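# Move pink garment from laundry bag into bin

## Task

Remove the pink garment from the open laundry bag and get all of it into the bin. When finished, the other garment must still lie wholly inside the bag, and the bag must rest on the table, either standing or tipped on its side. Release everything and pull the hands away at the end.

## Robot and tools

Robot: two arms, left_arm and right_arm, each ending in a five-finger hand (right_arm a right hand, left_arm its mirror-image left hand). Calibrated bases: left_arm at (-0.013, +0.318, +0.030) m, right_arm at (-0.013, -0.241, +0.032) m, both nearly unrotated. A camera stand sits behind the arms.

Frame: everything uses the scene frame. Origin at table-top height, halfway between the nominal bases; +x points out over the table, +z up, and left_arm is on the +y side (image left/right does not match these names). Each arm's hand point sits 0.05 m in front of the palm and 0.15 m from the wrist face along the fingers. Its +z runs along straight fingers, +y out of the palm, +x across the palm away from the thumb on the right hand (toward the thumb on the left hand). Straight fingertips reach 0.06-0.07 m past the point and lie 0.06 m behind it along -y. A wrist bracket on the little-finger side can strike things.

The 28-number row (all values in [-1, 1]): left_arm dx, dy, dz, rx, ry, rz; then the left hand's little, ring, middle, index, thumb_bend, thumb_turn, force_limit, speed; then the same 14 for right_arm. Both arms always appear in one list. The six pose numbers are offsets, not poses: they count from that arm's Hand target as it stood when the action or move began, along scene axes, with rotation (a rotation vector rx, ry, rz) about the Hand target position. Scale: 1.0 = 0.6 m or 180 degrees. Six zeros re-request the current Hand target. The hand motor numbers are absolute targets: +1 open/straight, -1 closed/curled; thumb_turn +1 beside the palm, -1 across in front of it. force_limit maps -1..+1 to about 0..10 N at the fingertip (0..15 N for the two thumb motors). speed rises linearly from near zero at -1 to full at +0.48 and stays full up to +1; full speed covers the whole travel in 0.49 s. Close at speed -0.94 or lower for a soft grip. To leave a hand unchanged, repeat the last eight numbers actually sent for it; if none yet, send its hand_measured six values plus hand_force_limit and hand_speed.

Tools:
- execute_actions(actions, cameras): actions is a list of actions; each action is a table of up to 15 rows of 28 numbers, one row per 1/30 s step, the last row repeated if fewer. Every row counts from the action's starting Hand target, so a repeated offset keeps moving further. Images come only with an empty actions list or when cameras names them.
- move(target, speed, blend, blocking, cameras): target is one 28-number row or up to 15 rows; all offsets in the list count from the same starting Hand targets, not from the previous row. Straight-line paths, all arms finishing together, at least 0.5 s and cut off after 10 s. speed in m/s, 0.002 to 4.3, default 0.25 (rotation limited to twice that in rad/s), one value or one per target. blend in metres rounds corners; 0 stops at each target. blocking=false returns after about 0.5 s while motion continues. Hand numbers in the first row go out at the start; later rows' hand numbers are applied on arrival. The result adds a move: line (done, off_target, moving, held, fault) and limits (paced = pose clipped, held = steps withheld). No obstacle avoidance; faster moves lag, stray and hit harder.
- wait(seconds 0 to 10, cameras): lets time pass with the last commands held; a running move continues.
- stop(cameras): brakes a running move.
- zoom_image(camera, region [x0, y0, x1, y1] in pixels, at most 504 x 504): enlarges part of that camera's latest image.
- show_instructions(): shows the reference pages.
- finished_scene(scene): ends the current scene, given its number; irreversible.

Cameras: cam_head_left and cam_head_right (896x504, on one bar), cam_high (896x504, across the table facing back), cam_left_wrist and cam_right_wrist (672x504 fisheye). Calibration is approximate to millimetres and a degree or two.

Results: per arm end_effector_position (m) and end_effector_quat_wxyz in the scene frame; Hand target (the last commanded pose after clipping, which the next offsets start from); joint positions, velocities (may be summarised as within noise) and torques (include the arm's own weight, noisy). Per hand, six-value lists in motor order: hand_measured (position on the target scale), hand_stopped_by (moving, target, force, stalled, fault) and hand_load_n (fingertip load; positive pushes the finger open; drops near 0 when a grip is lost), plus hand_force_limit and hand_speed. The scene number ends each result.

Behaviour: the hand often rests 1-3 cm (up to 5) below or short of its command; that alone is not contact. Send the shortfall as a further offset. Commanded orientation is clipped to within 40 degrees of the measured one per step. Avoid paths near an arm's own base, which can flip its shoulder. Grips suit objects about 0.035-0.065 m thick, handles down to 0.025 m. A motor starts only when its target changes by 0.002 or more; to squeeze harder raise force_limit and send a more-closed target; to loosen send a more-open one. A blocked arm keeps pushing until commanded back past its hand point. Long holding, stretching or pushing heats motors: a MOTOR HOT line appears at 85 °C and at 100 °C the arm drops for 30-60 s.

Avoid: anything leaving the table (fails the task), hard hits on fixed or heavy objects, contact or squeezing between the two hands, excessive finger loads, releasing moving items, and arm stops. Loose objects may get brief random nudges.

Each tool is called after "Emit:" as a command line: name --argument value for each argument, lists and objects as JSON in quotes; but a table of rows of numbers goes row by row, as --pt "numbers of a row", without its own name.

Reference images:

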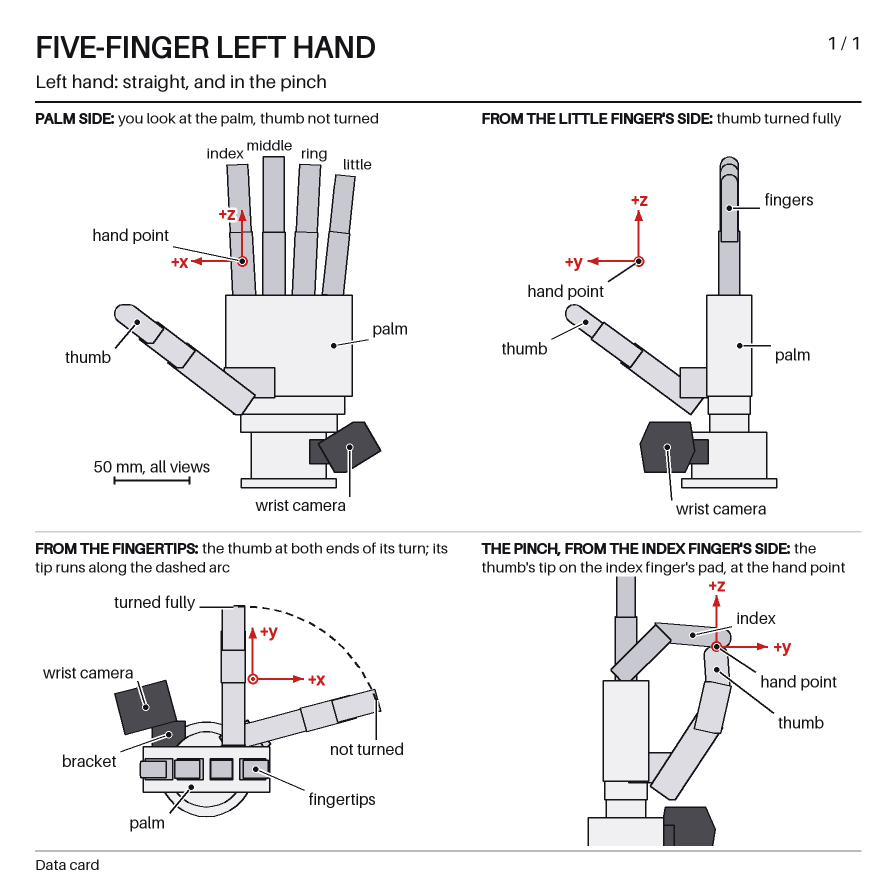

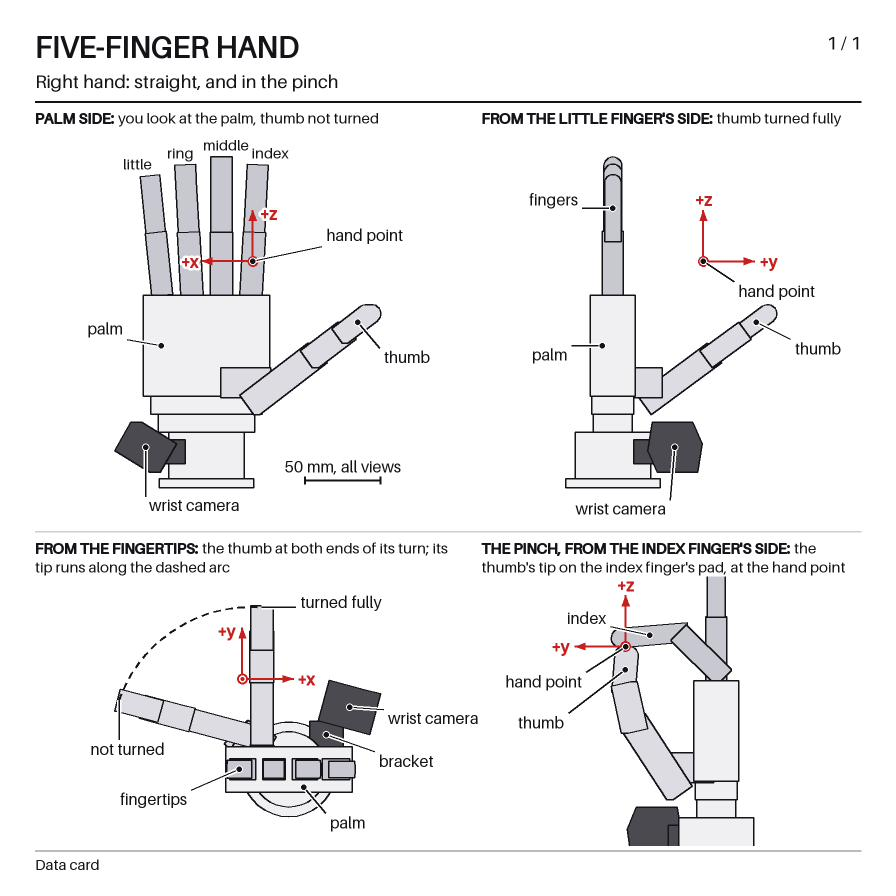

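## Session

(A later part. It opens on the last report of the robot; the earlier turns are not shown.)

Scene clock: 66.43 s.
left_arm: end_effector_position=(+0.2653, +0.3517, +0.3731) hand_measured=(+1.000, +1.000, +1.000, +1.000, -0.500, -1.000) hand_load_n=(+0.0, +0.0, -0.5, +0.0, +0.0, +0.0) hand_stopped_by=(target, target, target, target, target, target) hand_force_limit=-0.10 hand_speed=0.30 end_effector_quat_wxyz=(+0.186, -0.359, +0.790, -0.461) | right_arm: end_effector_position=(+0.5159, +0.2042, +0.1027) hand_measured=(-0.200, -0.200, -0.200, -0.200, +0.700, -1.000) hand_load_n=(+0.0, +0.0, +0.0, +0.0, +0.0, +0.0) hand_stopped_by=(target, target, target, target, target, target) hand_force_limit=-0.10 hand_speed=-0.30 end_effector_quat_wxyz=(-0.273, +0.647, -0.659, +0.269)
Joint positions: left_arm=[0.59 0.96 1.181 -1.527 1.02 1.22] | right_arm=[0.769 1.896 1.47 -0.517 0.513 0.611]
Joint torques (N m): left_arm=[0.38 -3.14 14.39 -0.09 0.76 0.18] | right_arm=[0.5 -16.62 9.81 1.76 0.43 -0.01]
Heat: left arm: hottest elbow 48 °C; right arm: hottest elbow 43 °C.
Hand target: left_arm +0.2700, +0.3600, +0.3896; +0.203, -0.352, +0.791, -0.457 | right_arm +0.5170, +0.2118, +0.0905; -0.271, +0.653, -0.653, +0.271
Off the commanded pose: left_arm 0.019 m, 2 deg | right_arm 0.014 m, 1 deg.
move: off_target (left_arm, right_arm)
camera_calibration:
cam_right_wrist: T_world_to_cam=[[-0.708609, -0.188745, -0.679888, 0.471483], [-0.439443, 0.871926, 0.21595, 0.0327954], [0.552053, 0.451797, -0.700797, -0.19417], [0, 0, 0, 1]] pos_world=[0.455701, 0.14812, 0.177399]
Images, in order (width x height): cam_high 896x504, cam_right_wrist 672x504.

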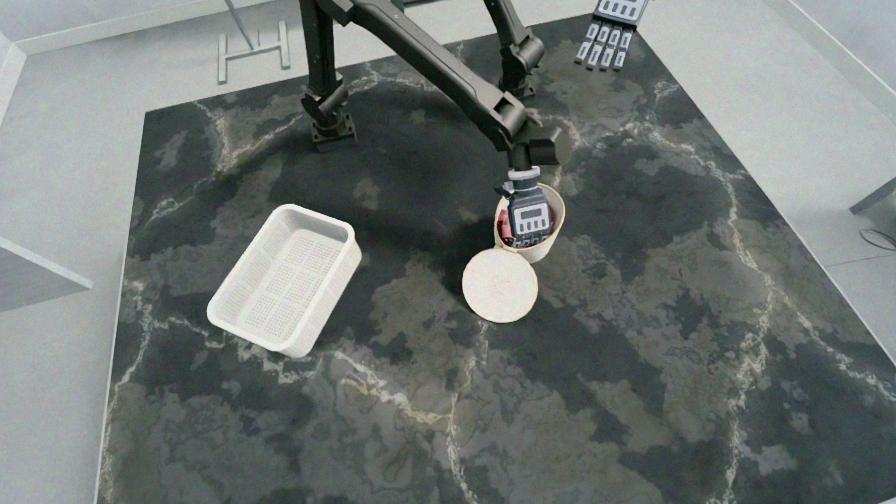

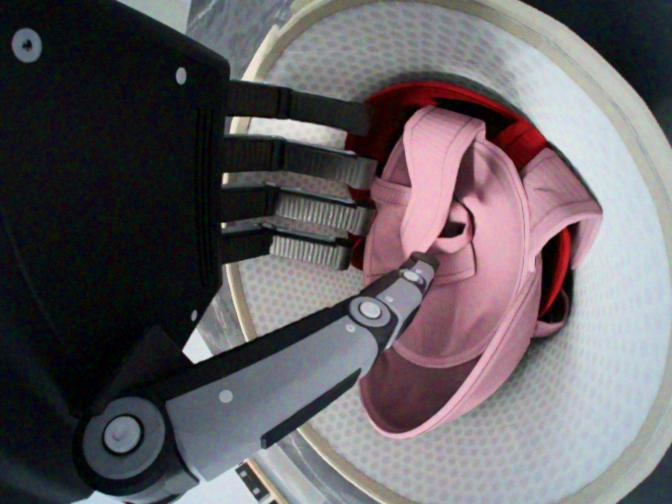

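Emit:
move --target '[0,0,0,0,0,0,1,1,1,1,-0.5,-1,-0.1,0.3,0,-0.005,-0.045,0,0,0,-0.2,-0.2,-0.2,-0.2,0.7,-1,-0.1,-0.3]' --speed 0.08 --cameras '["cam_high","cam_right_wrist"]'

Emit:
zoom_image --camera "cam_right_wrist" --region '[200, 60, 500, 360]'

Scene clock: 68.87 s.
left_arm: end_effector_position=(+0.2653, +0.3517, +0.3731) hand_measured=(+1.000, +1.000, +1.000, +1.000, -0.500, -1.000) hand_load_n=(-0.5, +0.0, +0.0, +0.0, +0.0, +0.0) hand_stopped_by=(target, target, target, target, target, target) hand_force_limit=-0.10 hand_speed=0.30 end_effector_quat_wxyz=(+0.186, -0.359, +0.790, -0.461) | right_arm: end_effector_position=(+0.5182, +0.2063, +0.0806) hand_measured=(-0.200, -0.200, -0.200, -0.200, +0.700, -1.000) hand_load_n=(+0.0, +0.0, +0.0, +0.0, +0.0, +0.0) hand_stopped_by=(target, target, target, target, target, target) hand_force_limit=-0.10 hand_speed=-0.30 end_effector_quat_wxyz=(-0.278, +0.646, -0.658, +0.270)
Joint positions: left_arm=[0.59 0.96 1.181 -1.527 1.02 1.22] | right_arm=[0.769 1.924 1.445 -0.453 0.513 0.607]
Joint torques (N m): left_arm=[0.62 -2.43 14.34 -0.13 0.8 0.21] | right_arm=[0.26 -16.91 8.65 1.83 0.34 -0.02]
Heat: left arm: hottest elbow 48 °C; right arm: hottest elbow 43 °C.
Hand target: left_arm +0.2700, +0.3600, +0.3896; +0.203, -0.352, +0.791, -0.457 | right_arm +0.5169, +0.2087, +0.0632; -0.271, +0.653, -0.653, +0.271
Off the commanded pose: left_arm 0.019 m, 2 deg | right_arm 0.017 m, 1 deg.
move: off_target (left_arm, right_arm)
camera_calibration:
cam_right_wrist: T_world_to_cam=[[-0.702588, -0.186331, -0.686768, 0.455463], [-0.443107, 0.869723, 0.217345, 0.038918], [0.5568, 0.457015, -0.693621, -0.216006], [0, 0, 0, 1]] pos_world=[0.45752, 0.149737, 0.154512]
Images, in order (width x height): cam_high 896x504, cam_right_wrist 672x504.

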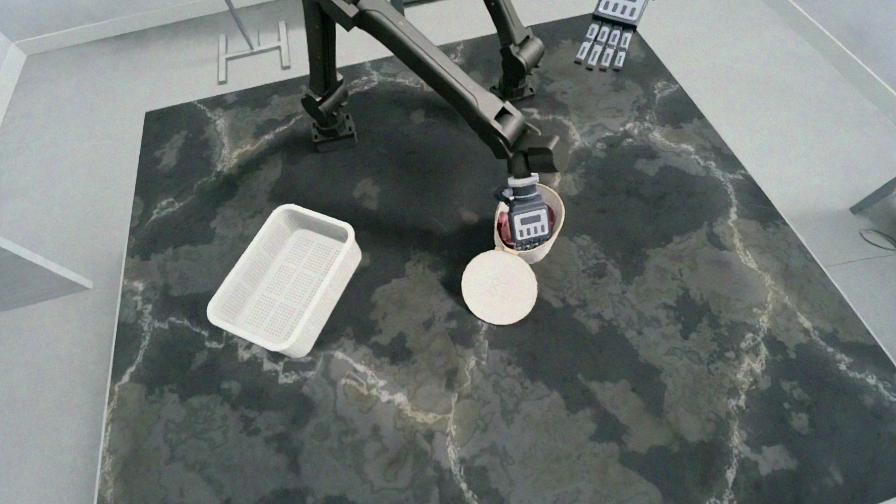

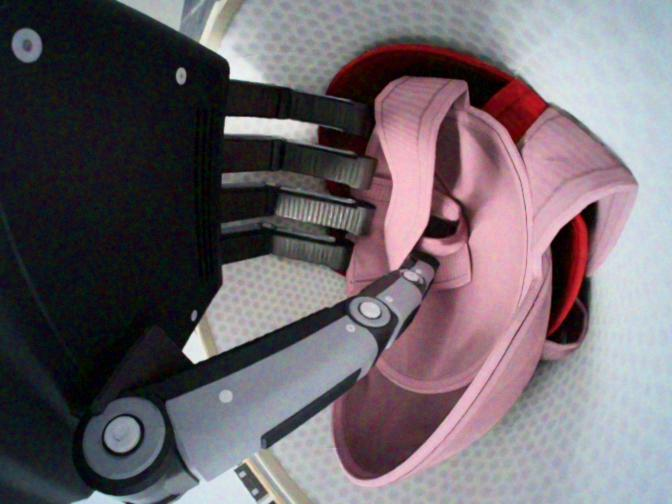

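Scaled by 1.680 from the camera's 672x504 image, which has a finer 960x720 frame.

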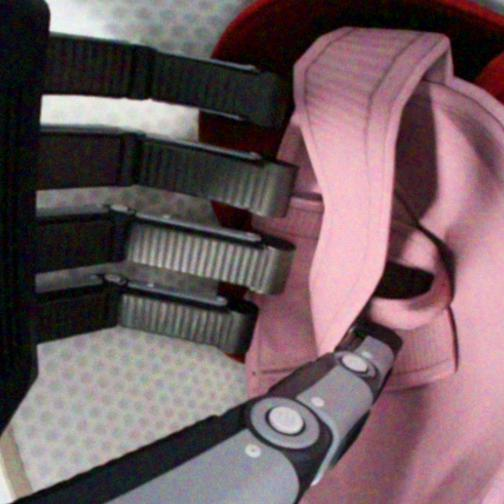

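Emit:
move --pt "0 0 0 0 0 0 1 1 1 1 -0.5 -1 -0.1 0.3 0.005 -0.02 -0.01 0 0 0 -0.2 -0.2 -0.2 -0.2 0.7 -1 -0.1 -0.3" --pt "0 0 0 0 0 0 1 1 1 1 -0.5 -1 -0.1 0.3 -0.045 -0.02 -0.013 0 0 0 -0.2 -0.2 -0.2 -0.2 0.7 -1 -0.1 -0.3" --speed 0.06 --cameras '["cam_high","cam_right_wrist"]'

Emit:
zoom_image --camera "cam_right_wrist" --region '[200, 60, 500, 360]'

Scene clock: 72.43 s.
left_arm: end_effector_position=(+0.2653, +0.3517, +0.3731) hand_measured=(+1.000, +1.000, +1.000, +1.000, -0.500, -1.000) hand_load_n=(+0.0, +0.0, +0.0, +0.0, +0.0, +0.0) hand_stopped_by=(target, target, target, target, target, target) hand_force_limit=-0.10 hand_speed=0.30 end_effector_quat_wxyz=(+0.186, -0.359, +0.790, -0.461) | right_arm: end_effector_position=(+0.4952, +0.1930, +0.0565) hand_measured=(-0.200, -0.200, -0.200, -0.200, +0.700, -1.000) hand_load_n=(+0.0, +0.0, +0.0, +0.0, +0.0, +0.5) hand_stopped_by=(target, target, target, target, target, target) hand_force_limit=-0.10 hand_speed=-0.30 end_effector_quat_wxyz=(-0.268, +0.654, -0.652, +0.273)
Joint positions: left_arm=[0.59 0.96 1.181 -1.527 1.02 1.22] | right_arm=[0.782 1.905 1.352 -0.402 0.523 0.603]
Joint torques (N m): left_arm=[0.21 -1.96 14.28 0.01 0.76 0.22] | right_arm=[0.62 -18.55 7.57 1.44 0.36 0.18]
Heat: left arm: hottest elbow 49 °C; right arm: hottest elbow 43 °C.
Hand target: left_arm +0.2700, +0.3600, +0.3896; +0.203, -0.352, +0.791, -0.457 | right_arm +0.4899, +0.1967, +0.0555; -0.271, +0.654, -0.653, +0.271
Off the commanded pose: left_arm 0.019 m, 2 deg | right_arm 0.007 m, 0 deg.
move: off_target (left_arm)
camera_calibration:
cam_right_wrist: T_world_to_cam=[[-0.708284, -0.211033, -0.673646, 0.42711], [-0.449627, 0.870529, 0.200035, 0.0496684], [0.544214, 0.444572, -0.711468, -0.204223], [0, 0, 0, 1]] pos_world=[0.435988, 0.137688, 0.132487]
Images, in order (width x height): cam_high 896x504, cam_right_wrist 672x504.

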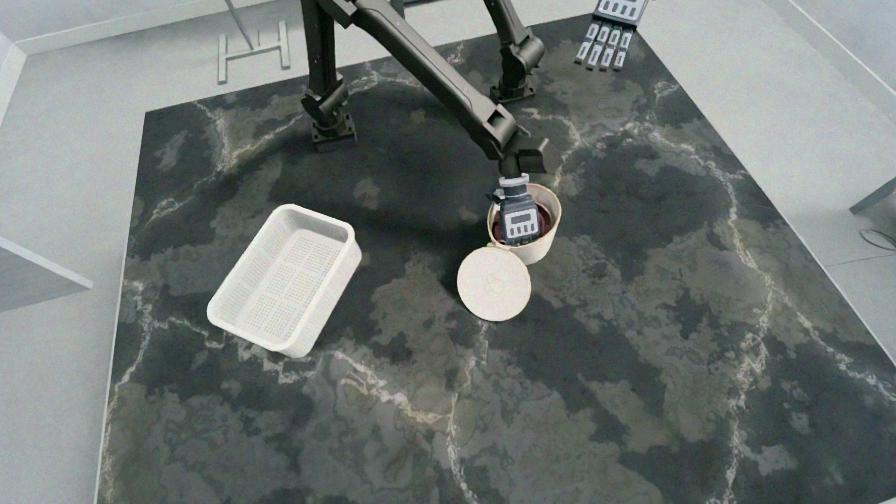

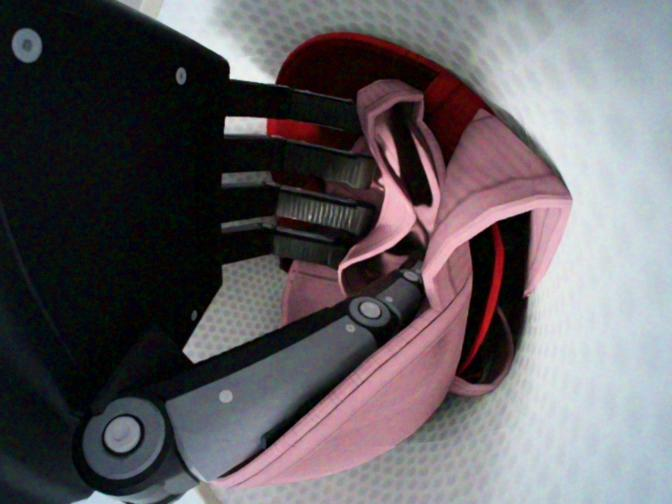

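Scaled by 1.680 from the camera's 672x504 image, which has a finer 960x720 frame.

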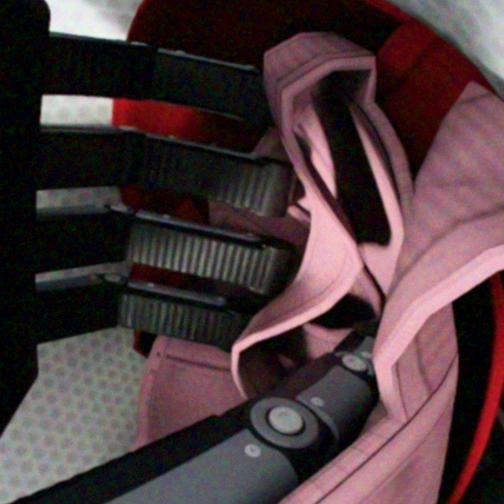

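Emit:
move --pt "0 0 0 0 0 0 1 1 1 1 -0.5 -1 -0.1 0.3 0 0 0 0 0 0 -0.22 -0.22 -0.22 -0.22 0.25 -1 -0.3 -0.4" --speed 0.06 --cameras '["cam_right_wrist"]'

Emit:
zoom_image --camera "cam_right_wrist" --region '[200, 60, 500, 360]'

Scene clock: 73.60 s.
left_arm: end_effector_position=(+0.2653, +0.3517, +0.3731) hand_measured=(+1.000, +1.000, +1.000, +1.000, -0.500, -1.000) hand_load_n=(+0.0, +0.0, +0.0, +0.0, +0.0, +0.0) hand_stopped_by=(target, target, target, target, target, target) hand_force_limit=-0.10 hand_speed=0.30 end_effector_quat_wxyz=(+0.186, -0.359, +0.790, -0.461) | right_arm: end_effector_position=(+0.4946, +0.1925, +0.0556) hand_measured=(-0.220, -0.220, -0.220, -0.220, +0.250, -1.000) hand_load_n=(+0.0, +0.0, +0.0, +0.0, +0.5, +0.0) hand_stopped_by=(target, target, target, target, target, target) hand_force_limit=-0.30 hand_speed=-0.40 end_effector_quat_wxyz=(-0.267, +0.655, -0.652, +0.273)
Joint positions: left_arm=[0.59 0.96 1.181 -1.527 1.02 1.22] | right_arm=[0.782 1.905 1.35 -0.402 0.523 0.603]
Joint torques (N m): left_arm=[0.67 -2.32 14.26 -0.03 0.79 0.21] | right_arm=[0.62 -18.55 7.71 1.52 0.36 0.19]
Heat: left arm: hottest elbow 49 °C; right arm: hottest elbow 43 °C.
Hand target: left_arm +0.2700, +0.3600, +0.3896; +0.203, -0.352, +0.791, -0.457 | right_arm +0.4899, +0.1968, +0.0555; -0.271, +0.654, -0.653, +0.271
Off the commanded pose: left_arm 0.019 m, 2 deg | right_arm 0.006 m, 1 deg.
move: off_target (left_arm)
camera_calibration:
cam_right_wrist: T_world_to_cam=[[-0.709264, -0.211587, -0.67244, 0.426539], [-0.44915, 0.870846, 0.19973, 0.0497221], [0.543331, 0.443688, -0.712694, -0.203602], [0, 0, 0, 1]] pos_world=[0.435485, 0.137286, 0.131785]
Images, in order (width x height): cam_right_wrist 672x504.

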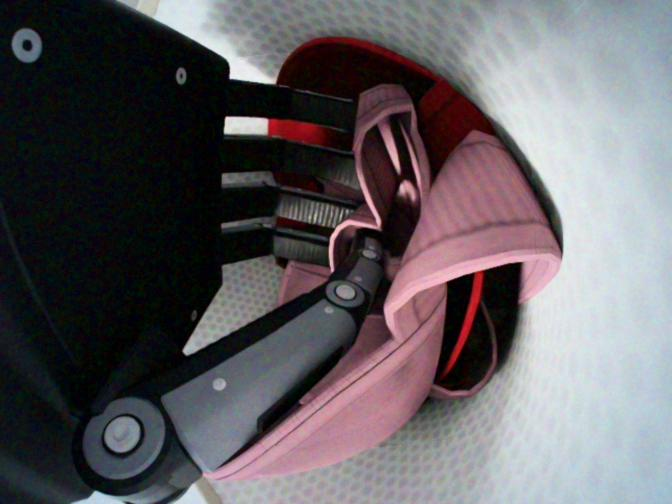

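Scaled by 1.680 from the camera's 672x504 image, which has a finer 960x720 frame.

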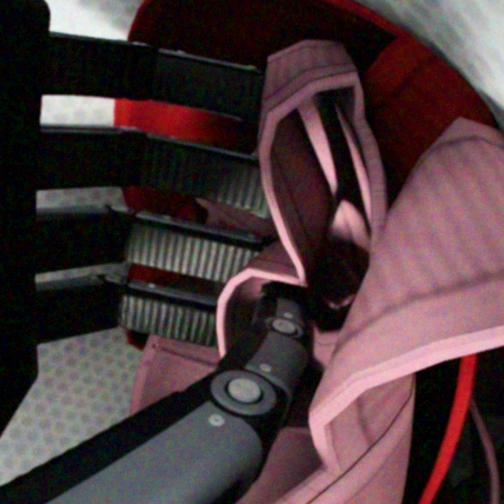

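Emit:
move --pt "0 0 0 0 0 0 1 1 1 1 -0.5 -1 -0.1 0.3 0 0 0 0 0 0 -0.45 -0.45 -0.45 -0.45 0.0 -1 -0.1 -0.7" --speed 0.06 --cameras '["cam_right_wrist"]'

Emit:
zoom_image --camera "cam_right_wrist" --region '[200, 60, 500, 360]'

Scene clock: 74.40 s.
left_arm: end_effector_position=(+0.2653, +0.3517, +0.3731) hand_measured=(+1.000, +1.000, +1.000, +1.000, -0.500, -1.000) hand_load_n=(+0.0, +0.0, +0.0, +0.0, +0.0, +0.0) hand_stopped_by=(target, target, target, target, target, target) hand_force_limit=-0.10 hand_speed=0.30 end_effector_quat_wxyz=(+0.186, -0.359, +0.790, -0.461) | right_arm: end_effector_position=(+0.4945, +0.1927, +0.0557) hand_measured=(-0.450, -0.450, -0.244, -0.270, +0.228, -1.000) hand_load_n=(+0.0, +0.0, +7.0, +4.5, +9.5, +0.5) hand_stopped_by=(target, target, force, force, force, target) hand_force_limit=-0.10 hand_speed=-0.70 end_effector_quat_wxyz=(-0.267, +0.655, -0.652, +0.273)
Joint positions: left_arm=[0.59 0.96 1.181 -1.527 1.02 1.22] | right_arm=[0.782 1.905 1.35 -0.402 0.523 0.604]
Joint torques (N m): left_arm=[0.67 -2.55 14.35 -0.05 0.79 0.21] | right_arm=[0.62 -18.49 7.71 1.52 0.36 0.2]
Heat: left arm: hottest elbow 49 °C; right arm: hottest elbow 43 °C.
Hand target: left_arm +0.2700, +0.3600, +0.3896; +0.203, -0.352, +0.791, -0.457 | right_arm +0.4899, +0.1969, +0.0555; -0.271, +0.654, -0.653, +0.271
Off the commanded pose: left_arm 0.019 m, 2 deg | right_arm 0.006 m, 1 deg.
move: off_target (left_arm)
camera_calibration:
cam_right_wrist: T_world_to_cam=[[-0.709306, -0.21111, -0.672546, 0.426406], [-0.448997, 0.870819, 0.200192, 0.0493336], [0.543403, 0.443968, -0.712464, -0.203683], [0, 0, 0, 1]] pos_world=[0.435285, 0.137487, 0.131785]
Images, in order (width x height): cam_right_wrist 672x504.

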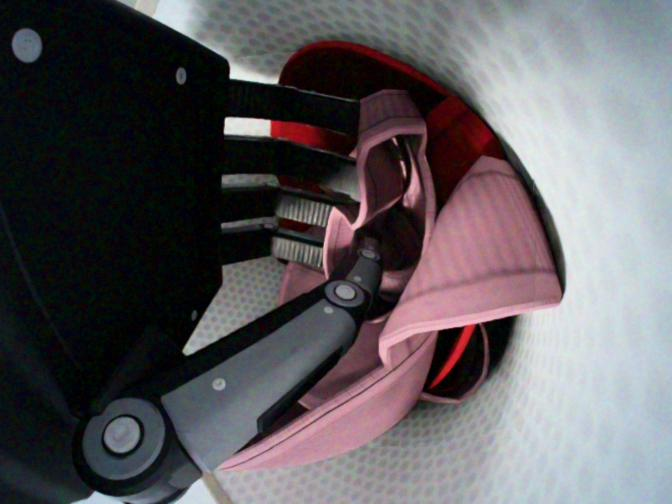

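Scaled by 1.680 from the camera's 672x504 image, which has a finer 960x720 frame.

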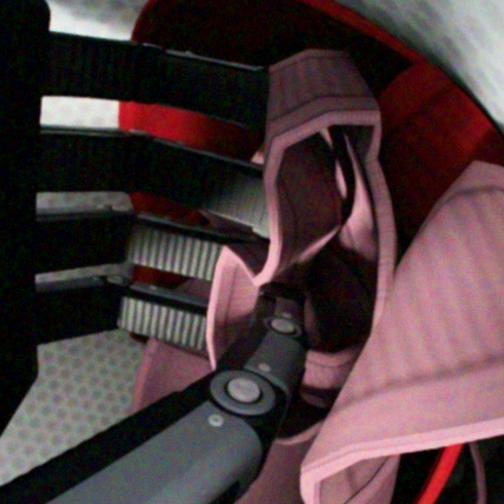

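Emit:
move --pt "0 0 0 0 0 0 1 1 1 1 -0.5 -1 -0.1 0.3 -0.01 0 0.1 0 0 0 -0.45 -0.45 -0.45 -0.45 0.0 -1 -0.1 -0.7" --pt "0 0 0 0 0 0 1 1 1 1 -0.5 -1 -0.1 0.3 -0.02 0 0.25 0 0 0 -0.45 -0.45 -0.45 -0.45 0.0 -1 -0.1 -0.7" --speed 0.1 --blend 0.02 --cameras '["all"]'

Emit:
zoom_image --camera "cam_head_left" --region '[320, 140, 460, 280]'

Scene clock: 76.90 s.
left_arm: end_effector_position=(+0.2653, +0.3517, +0.3731) hand_measured=(+1.000, +1.000, +1.000, +1.000, -0.500, -1.000) hand_load_n=(+0.0, +0.0, +0.0, +0.0, +0.0, +0.0) hand_stopped_by=(target, target, target, target, target, target) hand_force_limit=-0.10 hand_speed=0.30 end_effector_quat_wxyz=(+0.186, -0.359, +0.790, -0.461) | right_arm: end_effector_position=(+0.4725, +0.1807, +0.1795) hand_measured=(-0.450, -0.450, -0.244, -0.270, +0.228, -1.000) hand_load_n=(+0.0, +0.0, +7.0, +5.0, +9.5, +0.5) hand_stopped_by=(target, target, force, force, force, target) hand_force_limit=-0.10 hand_speed=-0.70 end_effector_quat_wxyz=(-0.249, +0.662, -0.653, +0.273)
Joint positions: left_arm=[0.59 0.96 1.181 -1.527 1.02 1.22] | right_arm=[0.794 1.738 1.476 -0.741 0.53 0.617]
Joint torques (N m): left_arm=[1.2 -1.96 14.35 0.06 0.81 0.19] | right_arm=[0.85 -17.38 13.07 0.68 0.43 0.19]
Heat: left arm: hottest elbow 49 °C; right arm: hottest elbow 43 °C.
Hand target: left_arm +0.2700, +0.3600, +0.3896; +0.203, -0.352, +0.791, -0.457 | right_arm +0.4779, +0.1969, +0.2057; -0.271, +0.653, -0.653, +0.271
Off the commanded pose: left_arm 0.019 m, 2 deg | right_arm 0.031 m, 3 deg.
move: off_target (left_arm, right_arm)
camera_calibration:
cam_left_wrist: T_world_to_cam=[[0.246496, -0.532508, 0.809738, -0.172364], [-0.960123, -0.247913, 0.129241, 0.29358], [0.131923, -0.809305, -0.572382, 0.57599], [0, 0, 0, 1]] pos_world=[0.248374, 0.447149, 0.431314]
cam_right_wrist: T_world_to_cam=[[-0.728174, -0.228085, -0.646327, 0.498835], [-0.442429, 0.876642, 0.189093, 0.0229901], [0.523468, 0.423646, -0.73926, -0.0802467], [0, 0, 0, 1]] pos_world=[0.415417, 0.127619, 0.25874]

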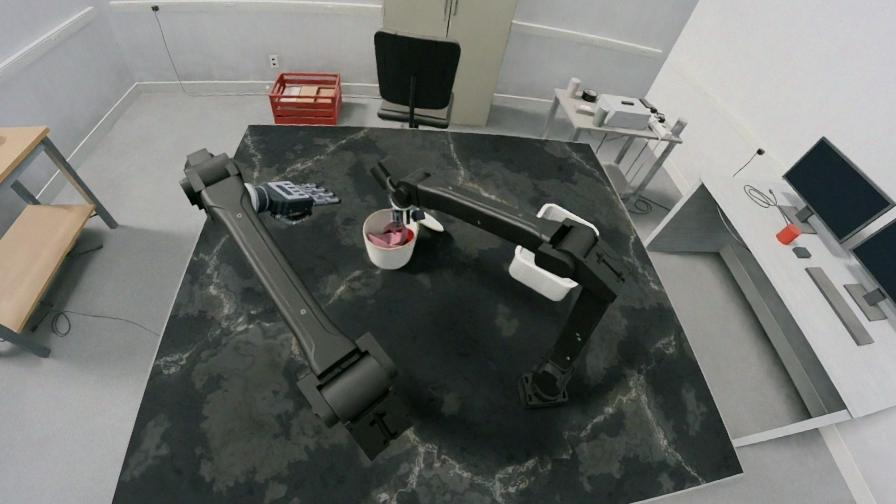

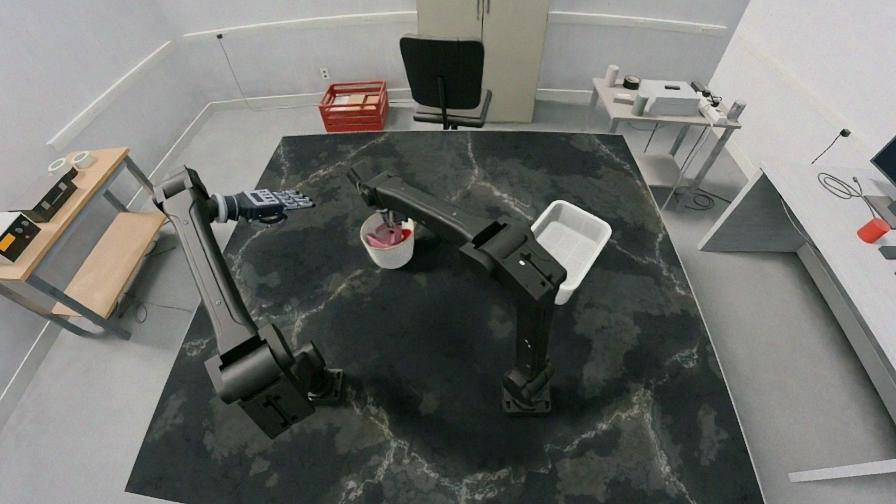

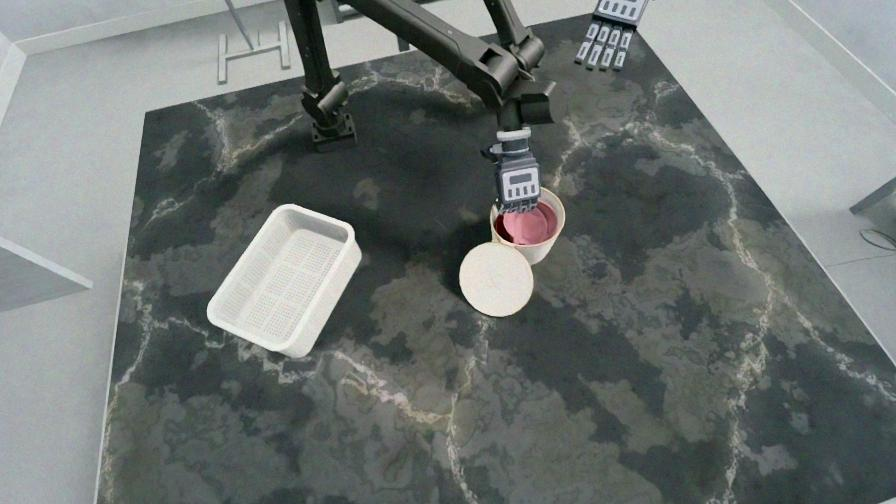

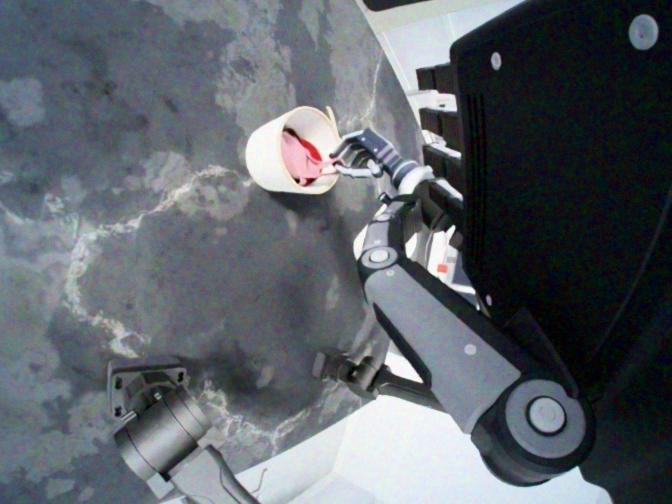

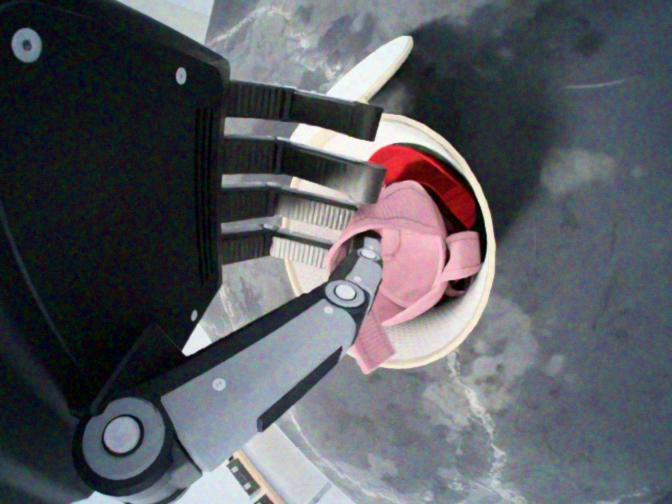

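Scaled by 3.600 from the camera's 896x504 image, which has a finer 1280x720 frame.

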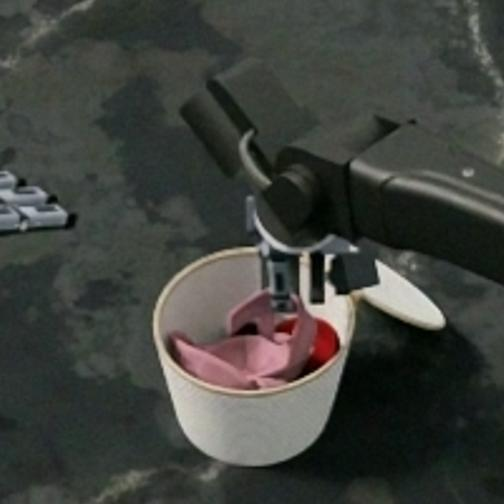

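Emit:
move --pt "0 0 0 0 0 0 1 1 1 1 -0.5 -1 -0.1 0.3 -0.01 0.02 0.15 0 0 0 -0.45 -0.45 -0.45 -0.45 0.0 -1 -0.1 -0.7" --pt "0 0 0 0 0 0 1 1 1 1 -0.5 -1 -0.1 0.3 -0.02 0.02 0.333 0 0 0 -0.45 -0.45 -0.45 -0.45 0.0 -1 -0.1 -0.7" --speed 0.12 --blend 0.02 --cameras '["all"]'

Emit:
zoom_image --camera "cam_head_left" --region '[300, 120, 480, 300]'

Emit:
zoom_image --camera "cam_left_wrist" --region '[200, 50, 450, 250]'

Scene clock: 79.90 s.
left_arm: end_effector_position=(+0.2653, +0.3517, +0.3731) hand_measured=(+1.000, +1.000, +1.000, +1.000, -0.500, -1.000) hand_load_n=(+0.0, +0.0, +0.0, +0.0, +0.0, +0.0) hand_stopped_by=(target, target, target, target, target, target) hand_force_limit=-0.10 hand_speed=0.30 end_effector_quat_wxyz=(+0.186, -0.359, +0.790, -0.461) | right_arm: end_effector_position=(+0.4645, +0.1965, +0.3924) hand_measured=(-0.450, -0.450, -0.244, -0.270, +0.228, -1.000) hand_load_n=(+0.0, +0.0, +7.5, +4.5, +9.5, +0.5) hand_stopped_by=(target, target, force, force, force, target) hand_force_limit=-0.10 hand_speed=-0.70 end_effector_quat_wxyz=(-0.258, +0.658, -0.653, +0.273)
Joint positions: left_arm=[0.59 0.96 1.181 -1.527 1.02 1.22] | right_arm=[0.824 1.756 2.06 -1.302 0.547 0.646]
Joint torques (N m): left_arm=[1.08 -2.2 14.39 0.06 0.83 0.27] | right_arm=[0.73 -15.91 13.35 0.77 0.43 0.19]
Heat: left arm: hottest elbow 50 °C; right arm: hottest elbow 43 °C.
Hand target: left_arm +0.2700, +0.3600, +0.3896; +0.203, -0.352, +0.791, -0.457 | right_arm +0.4660, +0.2088, +0.4054; -0.271, +0.653, -0.653, +0.271
Off the commanded pose: left_arm 0.019 m, 2 deg | right_arm 0.018 m, 2 deg.
move: off_target (left_arm, right_arm)
camera_calibration:
cam_left_wrist: T_world_to_cam=[[0.246496, -0.532508, 0.809738, -0.172364], [-0.960123, -0.247913, 0.129241, 0.29358], [0.131923, -0.809305, -0.572382, 0.57599], [0, 0, 0, 1]] pos_world=[0.248374, 0.447149, 0.431314]
cam_right_wrist: T_world_to_cam=[[-0.718532, -0.219365, -0.659993, 0.633377], [-0.445431, 0.873942, 0.194463, -0.0347959], [0.534138, 0.433709, -0.725667, 0.0622487], [0, 0, 0, 1]] pos_world=[0.406353, 0.142353, 0.469963]

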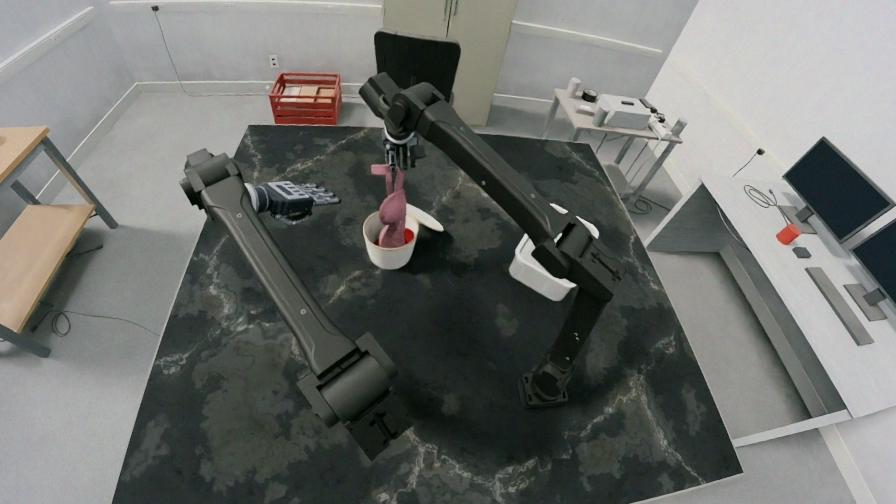

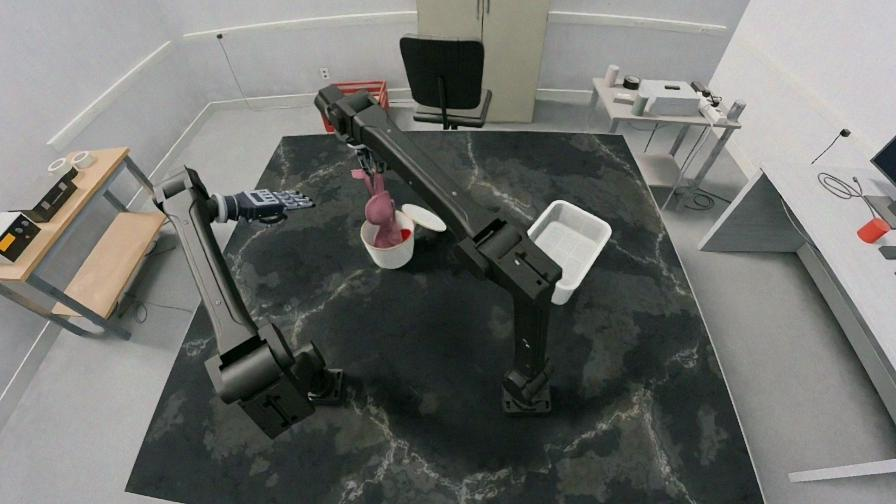

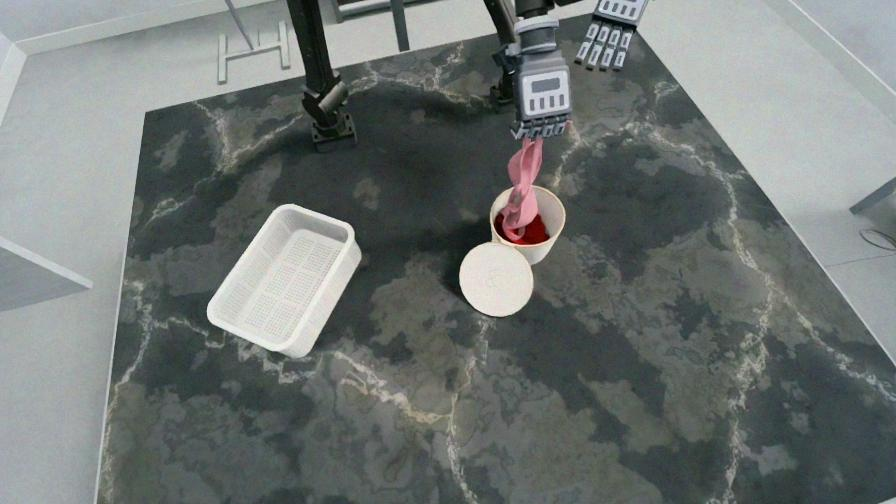

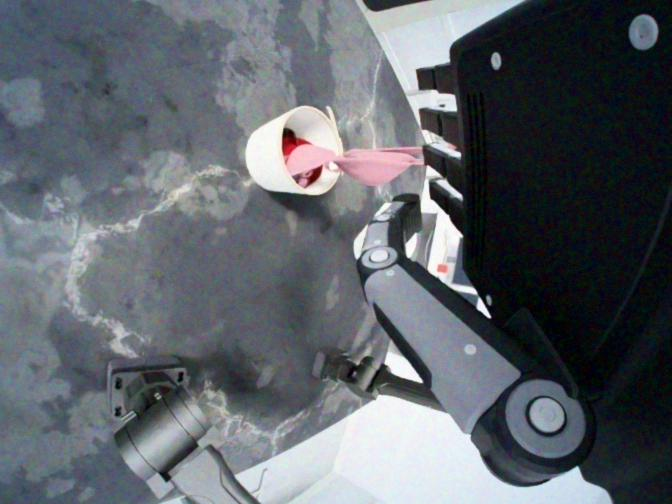

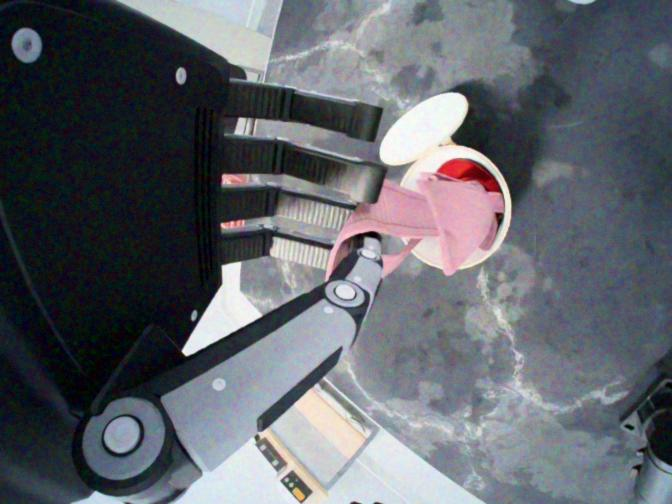

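Scaled by 2.800 from the camera's 896x504 image, which has a finer 1280x720 frame.

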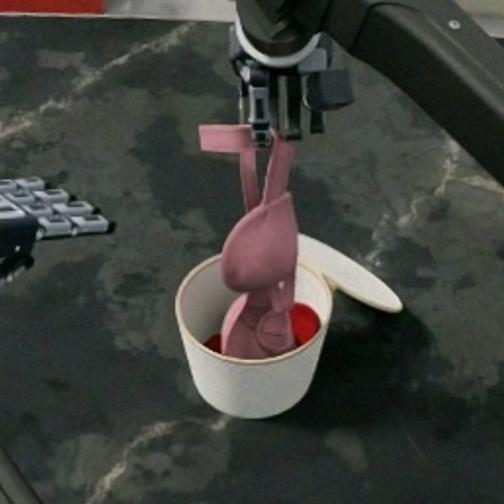

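Scaled by 2.016 from the camera's 672x504 image, which has a finer 960x720 frame.

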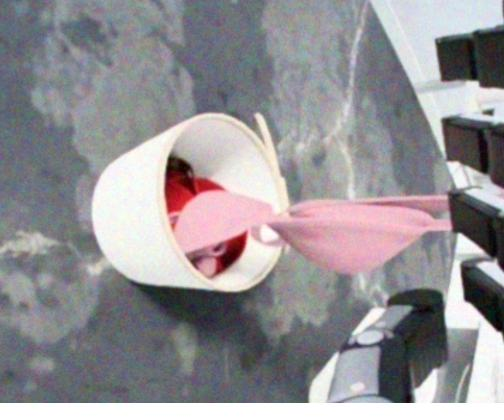

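Emit:
move --pt "0 0 0 0 0 0 1 1 1 1 -0.5 -1 -0.1 0.3 -0.015 -0.01 0.15 0 -0.05 0 -0.45 -0.45 -0.45 -0.45 0.0 -1 -0.1 -0.7" --pt "0 0 0 0 0 0 1 1 1 1 -0.5 -1 -0.1 0.3 -0.03 -0.02 0.3 0 -0.111 0 -0.45 -0.45 -0.45 -0.45 0.0 -1 -0.1 -0.7" --speed 0.12 --blend 0.02 --cameras '["all"]'

Emit:
zoom_image --camera "cam_head_left" --region '[300, 60, 480, 300]'

Emit:
zoom_image --camera "cam_left_wrist" --region '[200, 50, 450, 250]'

Scene clock: 83.13 s.
left_arm: end_effector_position=(+0.2653, +0.3517, +0.3731) hand_measured=(+1.000, +1.000, +1.000, +1.000, -0.500, -1.000) hand_load_n=(+0.0, +0.0, +0.0, +0.0, +0.0, +0.0) hand_stopped_by=(target, target, target, target, target, target) hand_force_limit=-0.10 hand_speed=0.30 end_effector_quat_wxyz=(+0.186, -0.359, +0.790, -0.461) | right_arm: end_effector_position=(+0.4529, +0.1943, +0.5650) hand_measured=(-0.450, -0.450, -0.244, -0.270, +0.228, -1.000) hand_load_n=(+0.0, +0.0, +7.5, +4.5, +9.5, +0.0) hand_stopped_by=(target, target, force, force, force, target) hand_force_limit=-0.10 hand_speed=-0.70 end_effector_quat_wxyz=(-0.364, +0.602, -0.600, +0.381)
Joint positions: left_arm=[0.59 0.96 1.181 -1.527 1.02 1.22] | right_arm=[0.917 1.749 2.396 -1.34 0.803 0.514]
Joint torques (N m): left_arm=[0.62 -2.73 14.3 -0.06 0.81 0.23] | right_arm=[0.67 -15.74 12.07 1.26 0.51 0.01]
Heat: left arm: hottest elbow 50 °C; right arm: hottest elbow 43 °C.
Hand target: left_arm +0.2700, +0.3600, +0.3896; +0.203, -0.352, +0.791, -0.457 | right_arm +0.4479, +0.1969, +0.5854; -0.380, +0.597, -0.596, +0.380
Off the commanded pose: left_arm 0.019 m, 2 deg | right_arm 0.021 m, 2 deg.
move: off_target (left_arm, right_arm)
camera_calibration:
cam_left_wrist: T_world_to_cam=[[0.246496, -0.532508, 0.809738, -0.172364], [-0.960123, -0.247913, 0.129241, 0.29358], [0.131923, -0.809305, -0.572382, 0.57599], [0, 0, 0, 1]] pos_world=[0.248374, 0.447149, 0.431314]
cam_right_wrist: T_world_to_cam=[[-0.457056, -0.220058, -0.861785, 0.734176], [-0.483767, 0.874565, 0.0332489, 0.0367283], [0.746371, 0.4321, -0.506183, -0.0250109], [0, 0, 0, 1]] pos_world=[0.371995, 0.140247, 0.618821]

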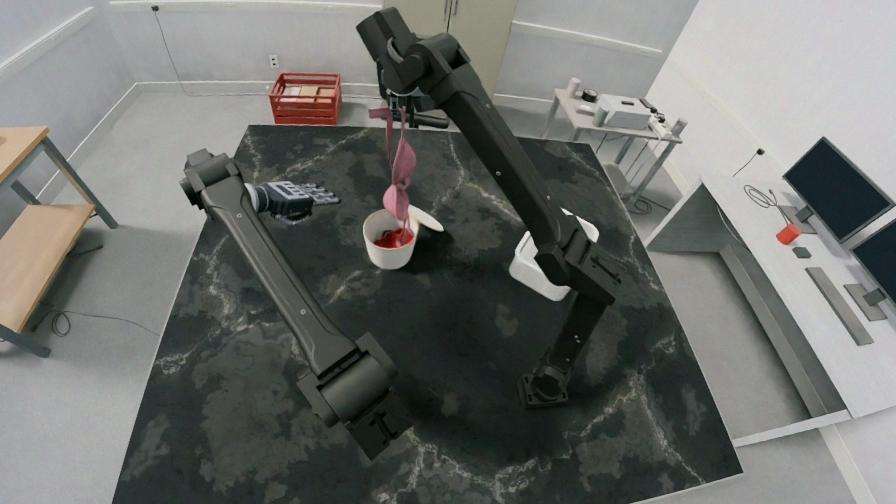

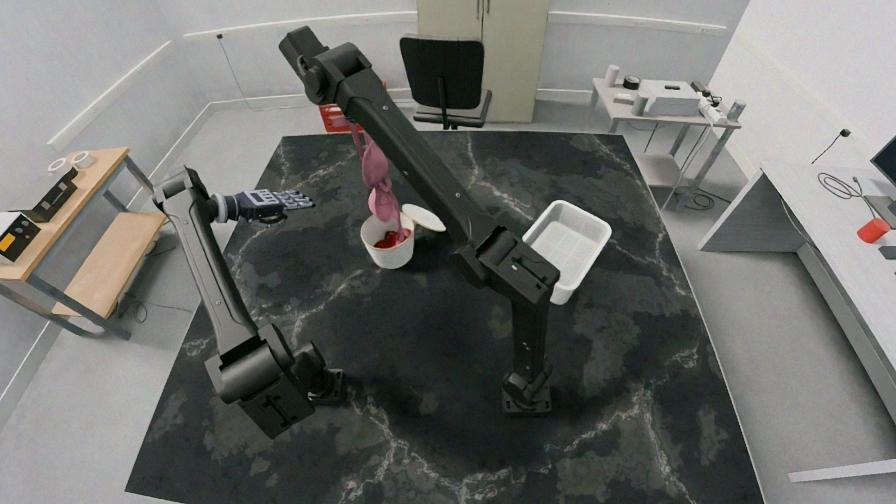

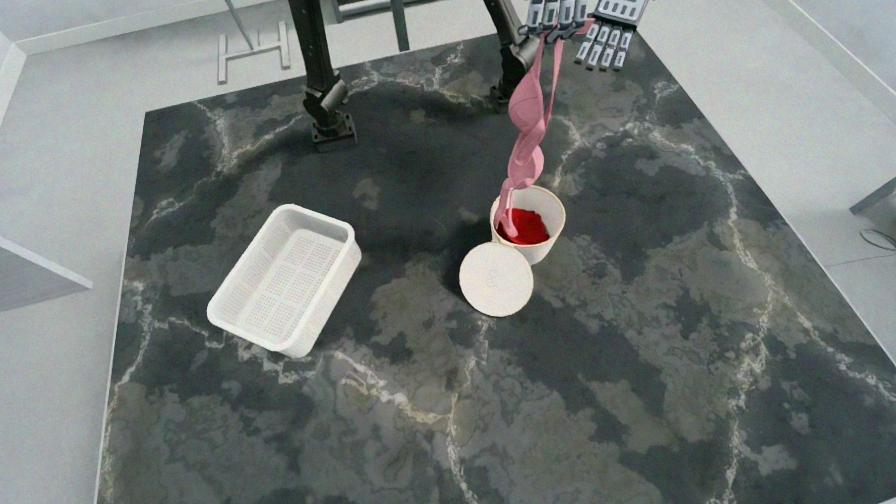

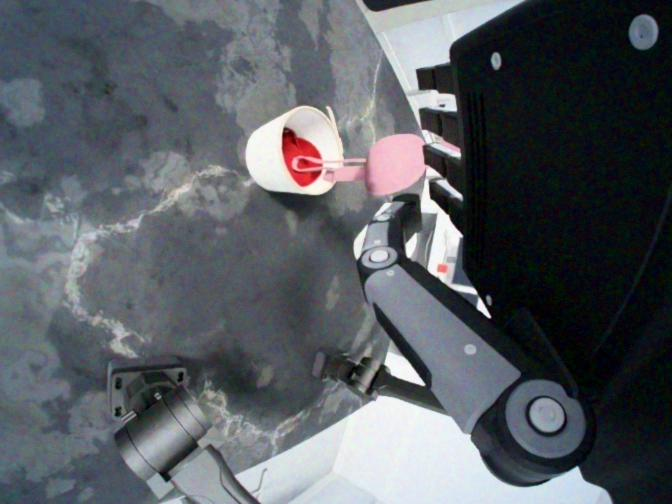

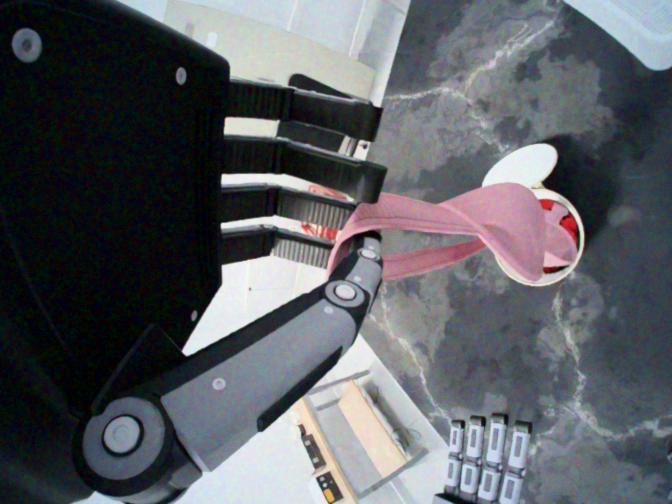

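Scaled by 2.100 from the camera's 896x504 image, which has a finer 1280x720 frame.

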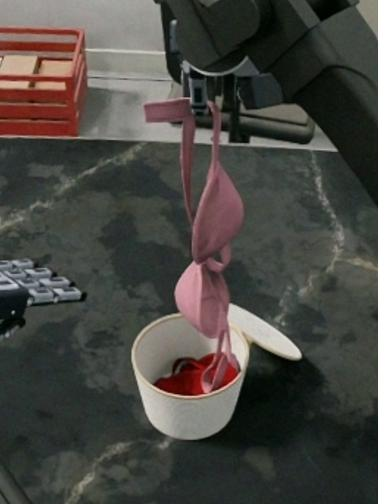

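Scaled by 2.016 from the camera's 672x504 image, which has a finer 960x720 frame.

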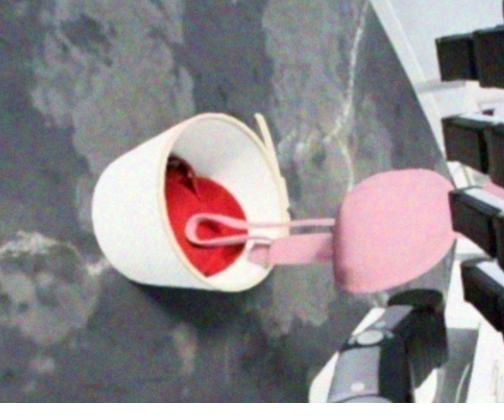

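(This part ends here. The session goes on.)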